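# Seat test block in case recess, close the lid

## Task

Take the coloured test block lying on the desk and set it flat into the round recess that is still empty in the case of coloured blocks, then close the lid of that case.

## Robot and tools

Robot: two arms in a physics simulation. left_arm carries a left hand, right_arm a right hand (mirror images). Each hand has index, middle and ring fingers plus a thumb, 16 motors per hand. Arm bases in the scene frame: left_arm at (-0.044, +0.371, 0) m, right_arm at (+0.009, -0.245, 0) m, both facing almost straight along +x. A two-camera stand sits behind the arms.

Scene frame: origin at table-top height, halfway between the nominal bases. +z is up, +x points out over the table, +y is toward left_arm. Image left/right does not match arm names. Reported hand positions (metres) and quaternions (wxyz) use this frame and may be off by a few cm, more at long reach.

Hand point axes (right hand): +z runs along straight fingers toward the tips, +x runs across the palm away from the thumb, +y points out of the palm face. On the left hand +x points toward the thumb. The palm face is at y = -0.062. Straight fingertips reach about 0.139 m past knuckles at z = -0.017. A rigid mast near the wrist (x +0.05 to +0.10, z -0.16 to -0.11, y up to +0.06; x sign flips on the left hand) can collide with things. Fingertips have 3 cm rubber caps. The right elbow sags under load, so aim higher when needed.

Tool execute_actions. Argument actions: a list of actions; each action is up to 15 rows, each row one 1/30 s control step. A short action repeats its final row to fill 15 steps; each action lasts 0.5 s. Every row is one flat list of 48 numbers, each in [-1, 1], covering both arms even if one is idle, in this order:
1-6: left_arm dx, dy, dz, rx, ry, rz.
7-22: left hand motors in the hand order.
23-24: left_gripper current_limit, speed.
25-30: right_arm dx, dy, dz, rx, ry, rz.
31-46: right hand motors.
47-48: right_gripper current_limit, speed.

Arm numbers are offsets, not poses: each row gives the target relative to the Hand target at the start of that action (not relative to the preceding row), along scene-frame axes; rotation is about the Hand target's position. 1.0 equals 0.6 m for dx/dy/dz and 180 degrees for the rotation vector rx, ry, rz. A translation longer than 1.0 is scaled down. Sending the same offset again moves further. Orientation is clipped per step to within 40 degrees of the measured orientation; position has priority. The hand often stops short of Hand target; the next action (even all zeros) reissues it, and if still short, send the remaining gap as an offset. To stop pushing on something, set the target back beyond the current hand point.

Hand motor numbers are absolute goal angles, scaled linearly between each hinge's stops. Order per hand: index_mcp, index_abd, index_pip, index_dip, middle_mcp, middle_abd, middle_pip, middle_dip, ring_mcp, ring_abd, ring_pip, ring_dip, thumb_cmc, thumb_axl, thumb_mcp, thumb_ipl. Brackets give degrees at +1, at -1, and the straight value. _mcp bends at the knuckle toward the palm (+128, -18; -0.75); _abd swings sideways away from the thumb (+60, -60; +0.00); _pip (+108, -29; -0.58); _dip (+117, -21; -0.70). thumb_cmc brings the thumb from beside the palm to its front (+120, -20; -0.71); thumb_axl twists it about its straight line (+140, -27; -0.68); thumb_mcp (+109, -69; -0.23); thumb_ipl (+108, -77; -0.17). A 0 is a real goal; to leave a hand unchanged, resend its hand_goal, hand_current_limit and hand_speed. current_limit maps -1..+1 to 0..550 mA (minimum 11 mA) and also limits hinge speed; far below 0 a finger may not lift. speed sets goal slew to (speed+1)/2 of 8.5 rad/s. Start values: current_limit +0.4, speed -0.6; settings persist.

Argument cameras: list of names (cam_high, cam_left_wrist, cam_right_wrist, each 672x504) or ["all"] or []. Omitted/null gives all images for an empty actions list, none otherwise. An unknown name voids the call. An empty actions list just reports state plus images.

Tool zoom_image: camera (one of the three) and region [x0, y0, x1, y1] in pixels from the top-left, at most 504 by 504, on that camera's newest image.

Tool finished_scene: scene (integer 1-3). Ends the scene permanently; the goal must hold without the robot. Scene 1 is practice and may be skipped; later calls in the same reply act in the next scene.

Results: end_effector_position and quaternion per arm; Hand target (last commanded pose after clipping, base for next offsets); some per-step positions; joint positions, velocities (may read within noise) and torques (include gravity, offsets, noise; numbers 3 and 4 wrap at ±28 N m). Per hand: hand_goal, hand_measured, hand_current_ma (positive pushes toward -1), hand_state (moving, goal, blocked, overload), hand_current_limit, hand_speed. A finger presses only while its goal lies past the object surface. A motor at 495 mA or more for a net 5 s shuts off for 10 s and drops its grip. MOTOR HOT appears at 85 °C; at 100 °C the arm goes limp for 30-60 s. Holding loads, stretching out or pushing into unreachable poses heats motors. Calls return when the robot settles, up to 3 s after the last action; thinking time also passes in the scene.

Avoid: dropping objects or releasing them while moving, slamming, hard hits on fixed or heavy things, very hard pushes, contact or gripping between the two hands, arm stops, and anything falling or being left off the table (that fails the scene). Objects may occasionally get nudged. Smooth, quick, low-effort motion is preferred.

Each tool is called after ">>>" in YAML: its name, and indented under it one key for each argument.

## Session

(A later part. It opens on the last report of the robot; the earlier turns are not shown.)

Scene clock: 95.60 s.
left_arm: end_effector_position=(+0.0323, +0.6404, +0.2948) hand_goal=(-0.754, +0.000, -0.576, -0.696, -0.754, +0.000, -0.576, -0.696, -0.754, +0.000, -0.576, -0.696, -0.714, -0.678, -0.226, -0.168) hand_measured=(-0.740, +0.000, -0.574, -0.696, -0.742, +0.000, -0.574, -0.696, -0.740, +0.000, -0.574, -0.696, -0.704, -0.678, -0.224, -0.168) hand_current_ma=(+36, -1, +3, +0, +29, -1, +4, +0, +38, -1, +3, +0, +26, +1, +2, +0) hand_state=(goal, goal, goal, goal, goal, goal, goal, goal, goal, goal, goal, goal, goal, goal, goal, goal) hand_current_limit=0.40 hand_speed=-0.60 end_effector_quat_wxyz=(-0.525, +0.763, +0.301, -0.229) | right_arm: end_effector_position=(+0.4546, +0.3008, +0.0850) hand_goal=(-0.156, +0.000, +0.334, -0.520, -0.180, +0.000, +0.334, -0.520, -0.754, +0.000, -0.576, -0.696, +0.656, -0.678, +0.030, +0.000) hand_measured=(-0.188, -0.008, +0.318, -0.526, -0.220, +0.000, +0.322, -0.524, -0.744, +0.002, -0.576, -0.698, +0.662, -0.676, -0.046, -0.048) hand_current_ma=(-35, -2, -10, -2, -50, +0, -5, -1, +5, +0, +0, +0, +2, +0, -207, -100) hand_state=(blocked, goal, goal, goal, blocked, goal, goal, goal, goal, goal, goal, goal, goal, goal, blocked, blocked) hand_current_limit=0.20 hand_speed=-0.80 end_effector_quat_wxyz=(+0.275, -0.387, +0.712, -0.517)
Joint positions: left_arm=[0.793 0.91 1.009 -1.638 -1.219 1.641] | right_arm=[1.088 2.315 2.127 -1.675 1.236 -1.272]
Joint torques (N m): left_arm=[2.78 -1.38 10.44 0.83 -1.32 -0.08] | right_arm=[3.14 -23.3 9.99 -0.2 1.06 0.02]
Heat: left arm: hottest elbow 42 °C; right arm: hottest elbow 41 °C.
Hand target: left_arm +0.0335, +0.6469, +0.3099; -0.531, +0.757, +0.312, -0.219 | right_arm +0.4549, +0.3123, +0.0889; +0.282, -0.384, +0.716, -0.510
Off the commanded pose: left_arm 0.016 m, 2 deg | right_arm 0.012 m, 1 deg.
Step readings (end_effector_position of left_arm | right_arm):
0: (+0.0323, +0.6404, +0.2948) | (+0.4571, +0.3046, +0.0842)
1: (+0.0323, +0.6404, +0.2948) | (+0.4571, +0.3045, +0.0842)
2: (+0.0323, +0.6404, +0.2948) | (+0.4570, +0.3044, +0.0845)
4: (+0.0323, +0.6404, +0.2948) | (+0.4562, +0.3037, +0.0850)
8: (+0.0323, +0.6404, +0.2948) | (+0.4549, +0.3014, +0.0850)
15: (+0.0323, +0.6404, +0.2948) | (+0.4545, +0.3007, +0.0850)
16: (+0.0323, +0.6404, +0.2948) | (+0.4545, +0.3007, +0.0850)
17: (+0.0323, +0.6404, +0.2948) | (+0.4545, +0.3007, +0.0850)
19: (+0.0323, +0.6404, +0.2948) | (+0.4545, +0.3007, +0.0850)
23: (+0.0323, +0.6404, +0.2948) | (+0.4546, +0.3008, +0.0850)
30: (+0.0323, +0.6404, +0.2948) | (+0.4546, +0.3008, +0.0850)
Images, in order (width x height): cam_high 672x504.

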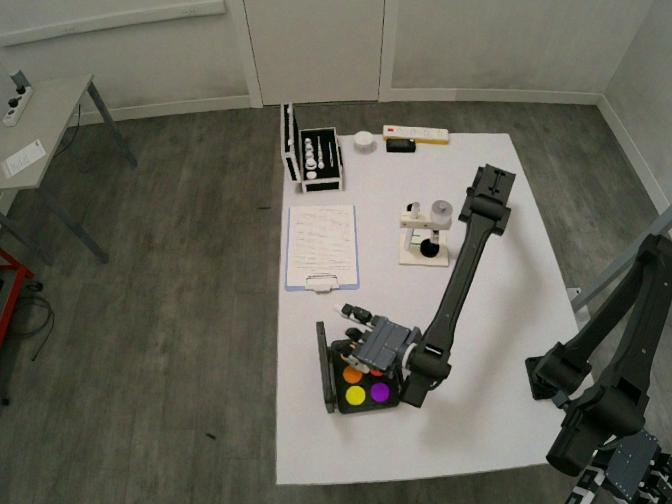

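>>> execute_actions:
  actions:
    - [[0,0,0,0,0,0,-0.754,0,-0.576,-0.696,-0.754,0,-0.576,-0.696,-0.754,0,-0.576,-0.696,-0.714,-0.678,-0.226,-0.168,0.4,-0.6,0.005,0.005,0.06,0,0,0.0139,-0.155,0,0.335,-0.52,-0.18,0,0.335,-0.52,-0.754,0,-0.576,-0.696,0.657,-0.678,0.03,0.0,0.2,-0.8]]
  cameras: ["cam_high"]

>>> zoom_image:
  camera: "cam_high"
  region: [350, 355, 395, 400]

Scene clock: 97.07 s.
left_arm: end_effector_position=(+0.0323, +0.6404, +0.2948) hand_goal=(-0.754, +0.000, -0.576, -0.696, -0.754, +0.000, -0.576, -0.696, -0.754, +0.000, -0.576, -0.696, -0.714, -0.678, -0.226, -0.168) hand_measured=(-0.740, +0.000, -0.574, -0.696, -0.742, +0.000, -0.574, -0.696, -0.740, +0.000, -0.574, -0.696, -0.704, -0.678, -0.224, -0.168) hand_current_ma=(+36, -1, +3, +0, +29, -1, +4, +0, +38, -1, +3, +0, +26, +1, +2, +0) hand_state=(goal, goal, goal, goal, goal, goal, goal, goal, goal, goal, goal, goal, goal, goal, goal, goal) hand_current_limit=0.40 hand_speed=-0.60 end_effector_quat_wxyz=(-0.525, +0.763, +0.301, -0.229) | right_arm: end_effector_position=(+0.4550, +0.3035, +0.0880) hand_goal=(-0.156, +0.000, +0.334, -0.520, -0.180, +0.000, +0.334, -0.520, -0.754, +0.000, -0.576, -0.696, +0.656, -0.678, +0.030, +0.000) hand_measured=(-0.190, -0.008, +0.316, -0.528, -0.220, +0.000, +0.322, -0.524, -0.744, +0.002, -0.576, -0.698, +0.662, -0.676, -0.046, -0.048) hand_current_ma=(-36, -2, -12, -3, -50, +0, -6, -1, +5, +0, +0, +0, +2, +0, -207, -100) hand_state=(blocked, goal, goal, goal, blocked, goal, goal, goal, goal, goal, goal, goal, goal, goal, blocked, blocked) hand_current_limit=0.20 hand_speed=-0.80 end_effector_quat_wxyz=(+0.268, -0.413, +0.697, -0.521)
Joint positions: left_arm=[0.793 0.91 1.009 -1.638 -1.219 1.641] | right_arm=[1.088 2.308 2.127 -1.615 1.242 -1.394]
Joint torques (N m): left_arm=[3.31 -1.14 10.43 0.73 -1.31 -0.07] | right_arm=[1.85 -28.4 9.61 0.29 1.22 -0.05]
Heat: left arm: hottest elbow 42 °C; right arm: hottest elbow 41 °C.
Hand target: left_arm +0.0335, +0.6469, +0.3099; -0.531, +0.757, +0.312, -0.219 | right_arm +0.4579, +0.3153, +0.1249; +0.293, -0.400, +0.708, -0.503
Off the commanded pose: left_arm 0.016 m, 2 deg | right_arm 0.039 m, 4 deg.
Step readings (end_effector_position of left_arm | right_arm):
0: (+0.0323, +0.6404, +0.2948) | (+0.4546, +0.3008, +0.0850)
1: (+0.0323, +0.6404, +0.2948) | (+0.4546, +0.3008, +0.0850)
2: (+0.0323, +0.6404, +0.2948) | (+0.4546, +0.3007, +0.0850)
4: (+0.0323, +0.6404, +0.2948) | (+0.4550, +0.3009, +0.0851)
8: (+0.0323, +0.6404, +0.2948) | (+0.4553, +0.3016, +0.0860)
15: (+0.0323, +0.6404, +0.2948) | (+0.4552, +0.3030, +0.0869)
Images, in order (width x height): cam_high 672x504.

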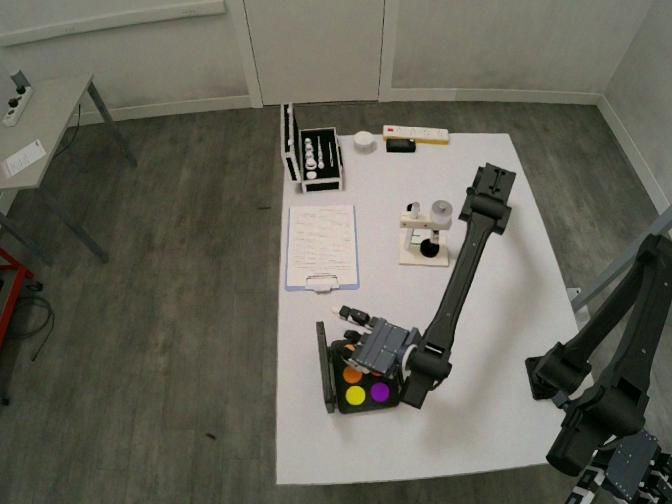

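Scaled by 11.200.

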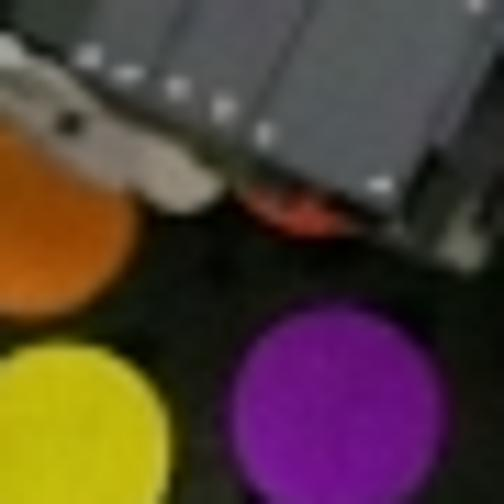

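>>> execute_actions:
  actions:
    - [[0,0,0,0,0,0,-0.754,0,-0.576,-0.696,-0.754,0,-0.576,-0.696,-0.754,0,-0.576,-0.696,-0.714,-0.678,-0.226,-0.168,0.4,-0.6,0.003,0.003,0.03,0.0117,-0.0077,0,-0.155,0,0.335,-0.52,-0.18,0,0.335,-0.52,-0.754,0,-0.576,-0.696,0.657,-0.678,0.03,0.0,0.2,-0.8]]
  cameras: ["cam_high"]

>>> zoom_image:
  camera: "cam_high"
  region: [335, 330, 405, 400]

Scene clock: 98.27 s.
left_arm: end_effector_position=(+0.0323, +0.6404, +0.2948) hand_goal=(-0.754, +0.000, -0.576, -0.696, -0.754, +0.000, -0.576, -0.696, -0.754, +0.000, -0.576, -0.696, -0.714, -0.678, -0.226, -0.168) hand_measured=(-0.740, +0.000, -0.574, -0.696, -0.742, +0.000, -0.574, -0.696, -0.740, +0.000, -0.574, -0.696, -0.704, -0.678, -0.224, -0.168) hand_current_ma=(+36, -1, +3, +0, +29, -1, +4, +0, +38, -1, +3, +0, +26, +1, +2, +0) hand_state=(goal, goal, goal, goal, goal, goal, goal, goal, goal, goal, goal, goal, goal, goal, goal, goal) hand_current_limit=0.40 hand_speed=-0.60 end_effector_quat_wxyz=(-0.525, +0.763, +0.301, -0.229) | right_arm: end_effector_position=(+0.4579, +0.3091, +0.1166) hand_goal=(-0.156, +0.000, +0.334, -0.520, -0.180, +0.000, +0.334, -0.520, -0.754, +0.000, -0.576, -0.696, +0.656, -0.678, +0.030, +0.000) hand_measured=(-0.190, -0.008, +0.316, -0.528, -0.220, +0.000, +0.322, -0.524, -0.744, +0.002, -0.576, -0.698, +0.662, -0.676, -0.046, -0.048) hand_current_ma=(-36, -2, -12, -3, -50, +0, -6, -1, +5, +0, +0, +0, +2, +0, -207, -100) hand_state=(blocked, goal, goal, goal, blocked, goal, goal, goal, goal, goal, goal, goal, goal, goal, blocked, blocked) hand_current_limit=0.20 hand_speed=-0.80 end_effector_quat_wxyz=(+0.290, -0.398, +0.708, -0.506)
Joint positions: left_arm=[0.793 0.91 1.009 -1.638 -1.219 1.641] | right_arm=[1.088 2.265 2.127 -1.589 1.242 -1.398]
Joint torques (N m): left_arm=[2.9 -1.38 10.35 0.79 -1.33 -0.1] | right_arm=[1.79 -27.16 9.07 0.42 1.42 -0.08]
Heat: left arm: hottest elbow 42 °C; right arm: hottest elbow 41 °C.
Hand target: left_arm +0.0335, +0.6469, +0.3099; -0.531, +0.757, +0.312, -0.219 | right_arm +0.4597, +0.3171, +0.1427; +0.309, -0.388, +0.713, -0.495
Off the commanded pose: left_arm 0.016 m, 2 deg | right_arm 0.028 m, 3 deg.
Step readings (end_effector_position of left_arm | right_arm):
0: (+0.0323, +0.6404, +0.2948) | (+0.4550, +0.3035, +0.0880)
1: (+0.0323, +0.6404, +0.2948) | (+0.4550, +0.3035, +0.0880)
2: (+0.0323, +0.6404, +0.2948) | (+0.4552, +0.3039, +0.0885)
4: (+0.0323, +0.6404, +0.2948) | (+0.4561, +0.3055, +0.0907)
8: (+0.0323, +0.6404, +0.2948) | (+0.4574, +0.3080, +0.1010)
15: (+0.0323, +0.6404, +0.2948) | (+0.4580, +0.3092, +0.1164)
Images, in order (width x height): cam_high 672x504.

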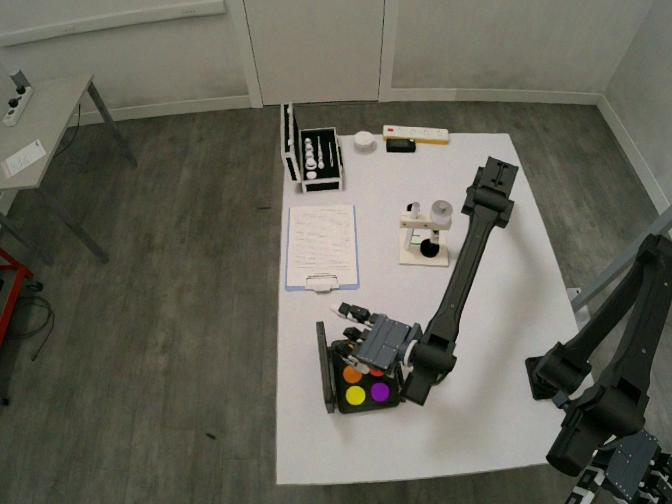

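Scaled by 7.200.

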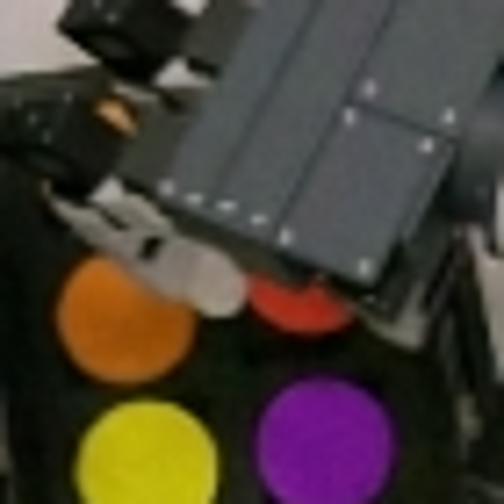

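>>> execute_actions:
  actions:
    - [[0,0,0,0,0,0,-0.754,0,-0.576,-0.696,-0.754,0,-0.576,-0.696,-0.754,0,-0.576,-0.696,-0.714,-0.678,-0.226,-0.168,0.4,-0.6,-0.0053,-0.0093,-0.091,-0.0117,0.0077,0,-0.155,0,0.335,-0.52,-0.18,0,0.335,-0.52,-0.754,0,-0.576,-0.696,0.657,-0.678,0.03,0.0,0.2,-0.8]]
  cameras: ["cam_high"]

>>> zoom_image:
  camera: "cam_high"
  region: [350, 355, 395, 400]

Scene clock: 99.80 s.
left_arm: end_effector_position=(+0.0323, +0.6404, +0.2948) hand_goal=(-0.754, +0.000, -0.576, -0.696, -0.754, +0.000, -0.576, -0.696, -0.754, +0.000, -0.576, -0.696, -0.714, -0.678, -0.226, -0.168) hand_measured=(-0.740, +0.000, -0.574, -0.696, -0.742, +0.000, -0.574, -0.696, -0.740, +0.000, -0.574, -0.696, -0.704, -0.678, -0.224, -0.168) hand_current_ma=(+36, -1, +3, +0, +29, -1, +4, +0, +38, -1, +3, +0, +26, +1, +2, +0) hand_state=(goal, goal, goal, goal, goal, goal, goal, goal, goal, goal, goal, goal, goal, goal, goal, goal) hand_current_limit=0.40 hand_speed=-0.60 end_effector_quat_wxyz=(-0.525, +0.763, +0.301, -0.229) | right_arm: end_effector_position=(+0.4582, +0.3103, +0.0975) hand_goal=(-0.156, +0.000, +0.334, -0.520, -0.180, +0.000, +0.334, -0.520, -0.754, +0.000, -0.576, -0.696, +0.656, -0.678, +0.030, +0.000) hand_measured=(-0.190, -0.008, +0.316, -0.528, -0.220, +0.000, +0.322, -0.524, -0.744, +0.002, -0.576, -0.698, +0.662, -0.676, -0.046, -0.048) hand_current_ma=(-36, -2, -12, -3, -50, +0, -6, -1, +5, +0, +0, +0, +2, +0, -207, -100) hand_state=(blocked, goal, goal, goal, blocked, goal, goal, goal, goal, goal, goal, goal, goal, goal, blocked, blocked) hand_current_limit=0.20 hand_speed=-0.80 end_effector_quat_wxyz=(+0.296, -0.395, +0.711, -0.502)
Joint positions: left_arm=[0.793 0.91 1.009 -1.638 -1.219 1.641] | right_arm=[1.088 2.266 2.078 -1.517 1.24 -1.403]
Joint torques (N m): left_arm=[2.49 -1.26 10.4 0.8 -1.31 -0.08] | right_arm=[2.73 -24.29 7.16 0.4 1.32 -0.01]
Heat: left arm: hottest elbow 42 °C; right arm: hottest elbow 41 °C.
Hand target: left_arm +0.0335, +0.6469, +0.3099; -0.531, +0.757, +0.312, -0.219 | right_arm +0.4566, +0.3116, +0.0884; +0.293, -0.400, +0.708, -0.503
Off the commanded pose: left_arm 0.016 m, 2 deg | right_arm 0.010 m, 1 deg.
Step readings (end_effector_position of left_arm | right_arm):
0: (+0.0323, +0.6404, +0.2948) | (+0.4579, +0.3090, +0.1166)
1: (+0.0323, +0.6404, +0.2948) | (+0.4579, +0.3092, +0.1166)
2: (+0.0323, +0.6404, +0.2948) | (+0.4585, +0.3102, +0.1167)
4: (+0.0323, +0.6404, +0.2948) | (+0.4593, +0.3117, +0.1144)
8: (+0.0323, +0.6404, +0.2948) | (+0.4583, +0.3102, +0.1035)
15: (+0.0323, +0.6404, +0.2948) | (+0.4580, +0.3098, +0.0975)
Images, in order (width x height): cam_high 672x504.

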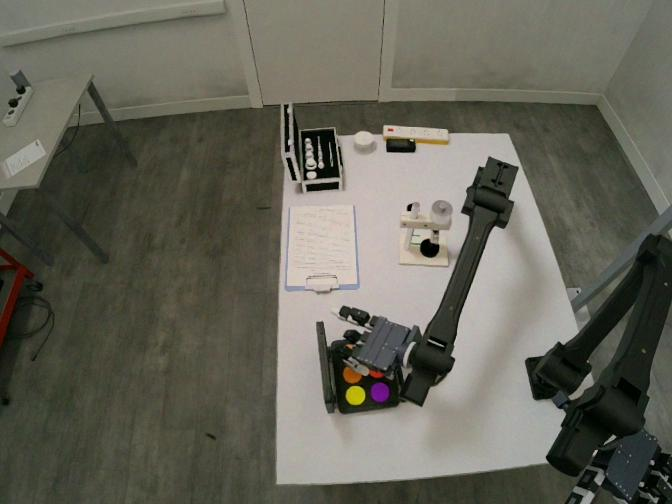

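Scaled by 11.200.

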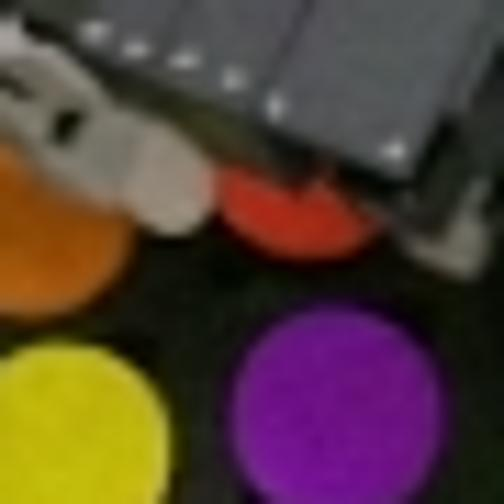

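>>> execute_actions:
  actions:
    - [[0,0,0,0,0,0,-0.754,0,-0.576,-0.696,-0.754,0,-0.576,-0.696,-0.754,0,-0.576,-0.696,-0.714,-0.678,-0.226,-0.168,0.4,-0.6,-0.0017,0.0033,-0.026,0,0,0,-0.155,0,0.335,-0.52,-0.18,0,0.335,-0.52,-0.754,0,-0.576,-0.696,0.657,-0.678,0.03,0.0,0.2,-0.8]]
  cameras: ["cam_high"]

>>> zoom_image:
  camera: "cam_high"
  region: [350, 355, 395, 400]

Scene clock: 101.00 s.
left_arm: end_effector_position=(+0.0323, +0.6404, +0.2948) hand_goal=(-0.754, +0.000, -0.576, -0.696, -0.754, +0.000, -0.576, -0.696, -0.754, +0.000, -0.576, -0.696, -0.714, -0.678, -0.226, -0.168) hand_measured=(-0.740, +0.000, -0.574, -0.696, -0.742, +0.000, -0.574, -0.696, -0.740, +0.000, -0.574, -0.696, -0.704, -0.678, -0.224, -0.168) hand_current_ma=(+36, -1, +3, +0, +29, -1, +4, +0, +38, -1, +3, +0, +26, +1, +2, +0) hand_state=(goal, goal, goal, goal, goal, goal, goal, goal, goal, goal, goal, goal, goal, goal, goal, goal) hand_current_limit=0.40 hand_speed=-0.60 end_effector_quat_wxyz=(-0.525, +0.763, +0.301, -0.229) | right_arm: end_effector_position=(+0.4586, +0.3108, +0.0855) hand_goal=(-0.156, +0.000, +0.334, -0.520, -0.180, +0.000, +0.334, -0.520, -0.754, +0.000, -0.576, -0.696, +0.656, -0.678, +0.030, +0.000) hand_measured=(-0.190, -0.008, +0.316, -0.528, -0.220, +0.000, +0.322, -0.524, -0.744, +0.002, -0.576, -0.698, +0.662, -0.676, -0.046, -0.048) hand_current_ma=(-36, -2, -12, -3, -50, +0, -6, -1, +5, +0, +0, +0, +2, +0, -207, -100) hand_state=(blocked, goal, goal, goal, blocked, goal, goal, goal, goal, goal, goal, goal, goal, goal, blocked, blocked) hand_current_limit=0.20 hand_speed=-0.80 end_effector_quat_wxyz=(+0.296, -0.395, +0.710, -0.502)
Joint positions: left_arm=[0.793 0.91 1.009 -1.638 -1.219 1.641] | right_arm=[1.088 2.277 2.065 -1.496 1.241 -1.403]
Joint torques (N m): left_arm=[2.84 -1.2 10.36 0.79 -1.33 -0.08] | right_arm=[2.32 -22.95 7.17 0.49 1.34 0.11]
Heat: left arm: hottest elbow 42 °C; right arm: hottest elbow 41 °C.
Hand target: left_arm +0.0335, +0.6469, +0.3099; -0.531, +0.757, +0.312, -0.219 | right_arm +0.4555, +0.3136, +0.0728; +0.293, -0.400, +0.708, -0.503
Off the commanded pose: left_arm 0.016 m, 2 deg | right_arm 0.013 m, 1 deg.
Step readings (end_effector_position of left_arm | right_arm):
0: (+0.0323, +0.6404, +0.2948) | (+0.4582, +0.3103, +0.0975)
1: (+0.0323, +0.6404, +0.2948) | (+0.4582, +0.3103, +0.0975)
2: (+0.0323, +0.6404, +0.2948) | (+0.4583, +0.3105, +0.0974)
4: (+0.0323, +0.6404, +0.2948) | (+0.4587, +0.3112, +0.0964)
8: (+0.0323, +0.6404, +0.2948) | (+0.4586, +0.3110, +0.0919)
15: (+0.0323, +0.6404, +0.2948) | (+0.4586, +0.3108, +0.0855)
Images, in order (width x height): cam_high 672x504.

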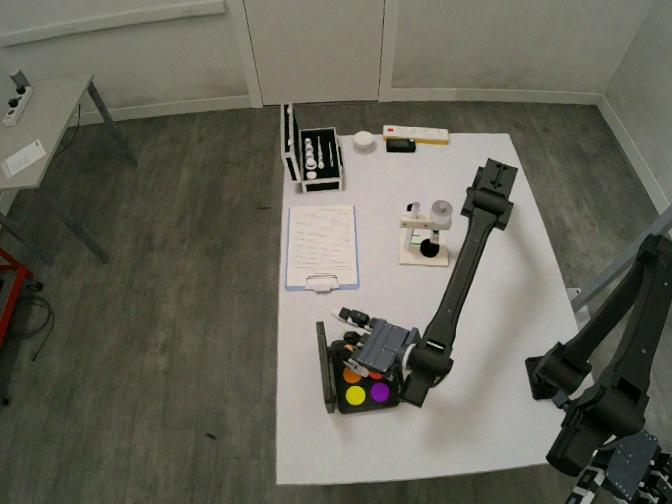

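Scaled by 11.200.

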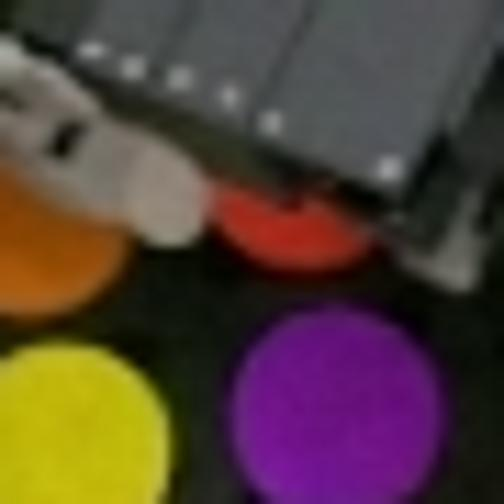

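>>> execute_actions:
  actions:
    - [[0,0,0,0,0,0,-0.754,0,-0.576,-0.696,-0.754,0,-0.576,-0.696,-0.754,0,-0.576,-0.696,-0.714,-0.678,-0.226,-0.168,0.4,-0.6,0.0,0.004,-0.015,0,0,0,-0.155,0,0.335,-0.52,-0.18,0,0.335,-0.52,-0.754,0,-0.576,-0.696,0.657,-0.678,0.03,0.0,0.2,-0.8]]
  cameras: ["cam_high"]

>>> zoom_image:
  camera: "cam_high"
  region: [350, 355, 395, 400]

Scene clock: 102.03 s.
left_arm: end_effector_position=(+0.0323, +0.6404, +0.2948) hand_goal=(-0.754, +0.000, -0.576, -0.696, -0.754, +0.000, -0.576, -0.696, -0.754, +0.000, -0.576, -0.696, -0.714, -0.678, -0.226, -0.168) hand_measured=(-0.740, +0.000, -0.574, -0.696, -0.742, +0.000, -0.574, -0.696, -0.740, +0.000, -0.574, -0.696, -0.704, -0.678, -0.224, -0.168) hand_current_ma=(+36, -1, +3, +0, +29, -1, +4, +0, +38, -1, +3, +0, +26, +1, +2, +0) hand_state=(goal, goal, goal, goal, goal, goal, goal, goal, goal, goal, goal, goal, goal, goal, goal, goal) hand_current_limit=0.40 hand_speed=-0.60 end_effector_quat_wxyz=(-0.525, +0.763, +0.301, -0.229) | right_arm: end_effector_position=(+0.4589, +0.3115, +0.0852) hand_goal=(-0.156, +0.000, +0.334, -0.520, -0.180, +0.000, +0.334, -0.520, -0.754, +0.000, -0.576, -0.696, +0.656, -0.678, +0.030, +0.000) hand_measured=(-0.190, -0.002, +0.316, -0.528, -0.220, +0.000, +0.322, -0.524, -0.744, +0.002, -0.576, -0.698, +0.662, -0.676, -0.046, -0.048) hand_current_ma=(-36, +0, -12, -3, -50, +0, -6, -1, +5, +0, +0, +0, +2, +0, -207, -100) hand_state=(blocked, goal, goal, goal, blocked, goal, goal, goal, goal, goal, goal, goal, goal, goal, blocked, blocked) hand_current_limit=0.20 hand_speed=-0.80 end_effector_quat_wxyz=(+0.297, -0.394, +0.711, -0.501)
Joint positions: left_arm=[0.793 0.91 1.009 -1.638 -1.219 1.641] | right_arm=[1.088 2.277 2.065 -1.492 1.241 -1.403]
Joint torques (N m): left_arm=[2.55 -1.32 10.36 0.76 -1.34 -0.08] | right_arm=[2.2 -22.24 7.36 0.61 1.28 0.12]
Heat: left arm: hottest elbow 42 °C; right arm: hottest elbow 41 °C.
Hand target: left_arm +0.0335, +0.6469, +0.3099; -0.531, +0.757, +0.312, -0.219 | right_arm +0.4555, +0.3160, +0.0637; +0.293, -0.400, +0.708, -0.503
Off the commanded pose: left_arm 0.016 m, 2 deg | right_arm 0.022 m, 1 deg.
Step readings (end_effector_position of left_arm | right_arm):
0: (+0.0323, +0.6404, +0.2948) | (+0.4586, +0.3108, +0.0855)
1: (+0.0323, +0.6404, +0.2948) | (+0.4586, +0.3108, +0.0855)
2: (+0.0323, +0.6404, +0.2948) | (+0.4586, +0.3108, +0.0855)
4: (+0.0323, +0.6404, +0.2948) | (+0.4588, +0.3111, +0.0855)
8: (+0.0323, +0.6404, +0.2948) | (+0.4589, +0.3114, +0.0852)
15: (+0.0323, +0.6404, +0.2948) | (+0.4589, +0.3115, +0.0852)
Images, in order (width x height): cam_high 672x504.

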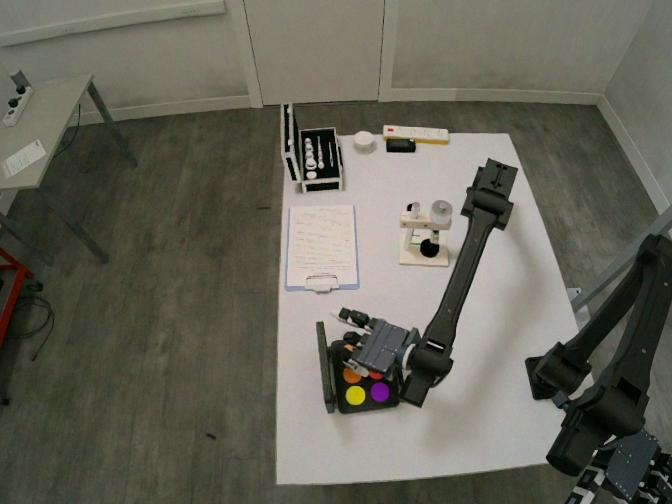

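Scaled by 11.200.

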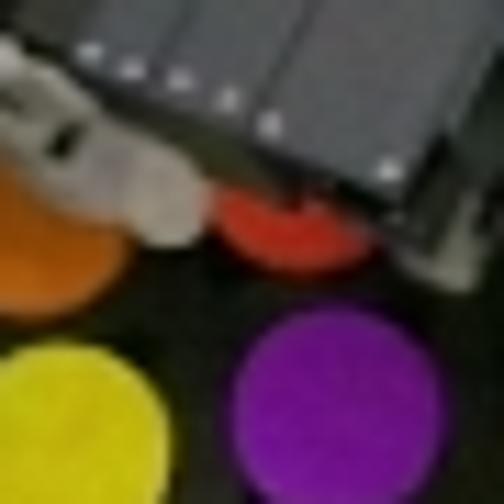

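>>> execute_actions:
  actions:
    - [[0,0,0,0,0,0,-0.754,0,-0.576,-0.696,-0.754,0,-0.576,-0.696,-0.754,0,-0.576,-0.696,-0.714,-0.678,-0.226,-0.168,0.4,-0.6,0,0,0,0,0,0,-0.188,0,0.33,-0.52,-0.215,0,0.33,-0.52,-0.754,0,-0.576,-0.696,0.657,-0.678,-0.035,-0.045,0.2,-0.9]]
    - [[0,0,0,0,0,0,-0.754,0,-0.576,-0.696,-0.754,0,-0.576,-0.696,-0.754,0,-0.576,-0.696,-0.714,-0.678,-0.226,-0.168,0.4,-0.6,0,0,0,0,0,0,-0.21,0,0.325,-0.515,-0.235,0,0.325,-0.515,-0.754,0,-0.576,-0.696,0.657,-0.678,-0.055,-0.055,0.2,-0.9]]
    - [[0,0,0,0,0,0,-0.754,0,-0.576,-0.696,-0.754,0,-0.576,-0.696,-0.754,0,-0.576,-0.696,-0.714,-0.678,-0.226,-0.168,0.4,-0.6,0,0,0,0,0,0,-0.235,0,0.322,-0.5,-0.255,0,0.322,-0.5,-0.754,0,-0.576,-0.696,0.657,-0.678,-0.075,-0.065,0.2,-0.9]]
  cameras: ["cam_high"]

>>> zoom_image:
  camera: "cam_high"
  region: [350, 355, 395, 400]

Scene clock: 104.30 s.
left_arm: end_effector_position=(+0.0323, +0.6404, +0.2948) hand_goal=(-0.754, +0.000, -0.576, -0.696, -0.754, +0.000, -0.576, -0.696, -0.754, +0.000, -0.576, -0.696, -0.714, -0.678, -0.226, -0.168) hand_measured=(-0.740, +0.000, -0.574, -0.696, -0.742, +0.000, -0.574, -0.696, -0.740, +0.000, -0.574, -0.696, -0.704, -0.678, -0.224, -0.168) hand_current_ma=(+36, -1, +3, +0, +29, -1, +4, +0, +38, -1, +3, +0, +26, +1, +2, +0) hand_state=(goal, goal, goal, goal, goal, goal, goal, goal, goal, goal, goal, goal, goal, goal, goal, goal) hand_current_limit=0.40 hand_speed=-0.60 end_effector_quat_wxyz=(-0.525, +0.763, +0.301, -0.229) | right_arm: end_effector_position=(+0.4589, +0.3117, +0.0843) hand_goal=(-0.236, +0.000, +0.322, -0.500, -0.256, +0.000, +0.322, -0.500, -0.754, +0.000, -0.576, -0.696, +0.656, -0.678, -0.076, -0.066) hand_measured=(-0.216, +0.002, +0.326, -0.498, -0.238, +0.000, +0.324, -0.500, -0.744, +0.002, -0.576, -0.698, +0.658, -0.676, -0.074, -0.064) hand_current_ma=(+14, +0, +1, +0, +12, +0, +0, +0, +5, +0, +0, +0, +0, +0, +1, +0) hand_state=(goal, goal, goal, goal, goal, goal, goal, goal, goal, goal, goal, goal, goal, goal, goal, goal) hand_current_limit=0.20 hand_speed=-0.90 end_effector_quat_wxyz=(+0.297, -0.394, +0.710, -0.502)
Joint positions: left_arm=[0.793 0.91 1.009 -1.638 -1.219 1.641] | right_arm=[1.088 2.279 2.065 -1.491 1.242 -1.403]
Joint torques (N m): left_arm=[2.61 -1.2 10.4 0.79 -1.31 -0.09] | right_arm=[2.37 -22.01 7.19 0.68 1.23 0.18]
Heat: left arm: hottest elbow 42 °C; right arm: hottest elbow 41 °C.
Hand target: left_arm +0.0335, +0.6469, +0.3099; -0.531, +0.757, +0.312, -0.219 | right_arm +0.4556, +0.3159, +0.0638; +0.293, -0.400, +0.708, -0.503
Off the commanded pose: left_arm 0.016 m, 2 deg | right_arm 0.021 m, 1 deg.
Step readings (end_effector_position of left_arm | right_arm):
0: (+0.0323, +0.6404, +0.2948) | (+0.4589, +0.3115, +0.0852)
1: (+0.0323, +0.6404, +0.2948) | (+0.4589, +0.3115, +0.0852)
2: (+0.0323, +0.6404, +0.2948) | (+0.4589, +0.3115, +0.0852)
4: (+0.0323, +0.6404, +0.2948) | (+0.4589, +0.3115, +0.0852)
8: (+0.0323, +0.6404, +0.2948) | (+0.4588, +0.3117, +0.0850)
15: (+0.0323, +0.6404, +0.2948) | (+0.4588, +0.3117, +0.0850)
16: (+0.0323, +0.6404, +0.2948) | (+0.4588, +0.3117, +0.0850)
17: (+0.0323, +0.6404, +0.2948) | (+0.4588, +0.3117, +0.0850)
19: (+0.0323, +0.6404, +0.2948) | (+0.4588, +0.3117, +0.0848)
23: (+0.0323, +0.6404, +0.2948) | (+0.4589, +0.3117, +0.0848)
30: (+0.0323, +0.6404, +0.2948) | (+0.4589, +0.3117, +0.0848)
31: (+0.0323, +0.6404, +0.2948) | (+0.4589, +0.3117, +0.0848)
32: (+0.0323, +0.6404, +0.2948) | (+0.4589, +0.3117, +0.0848)
34: (+0.0323, +0.6404, +0.2948) | (+0.4589, +0.3117, +0.0843)
38: (+0.0323, +0.6404, +0.2948) | (+0.4589, +0.3117, +0.0843)
45: (+0.0323, +0.6404, +0.2948) | (+0.4589, +0.3117, +0.0843)
Images, in order (width x height): cam_high 672x504.

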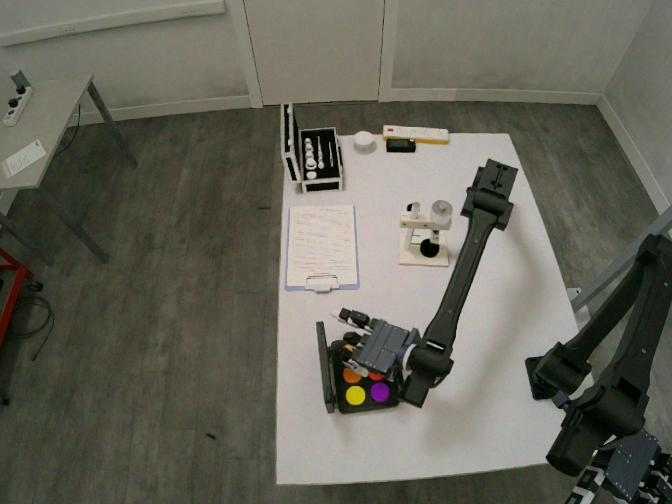

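Scaled by 11.200.

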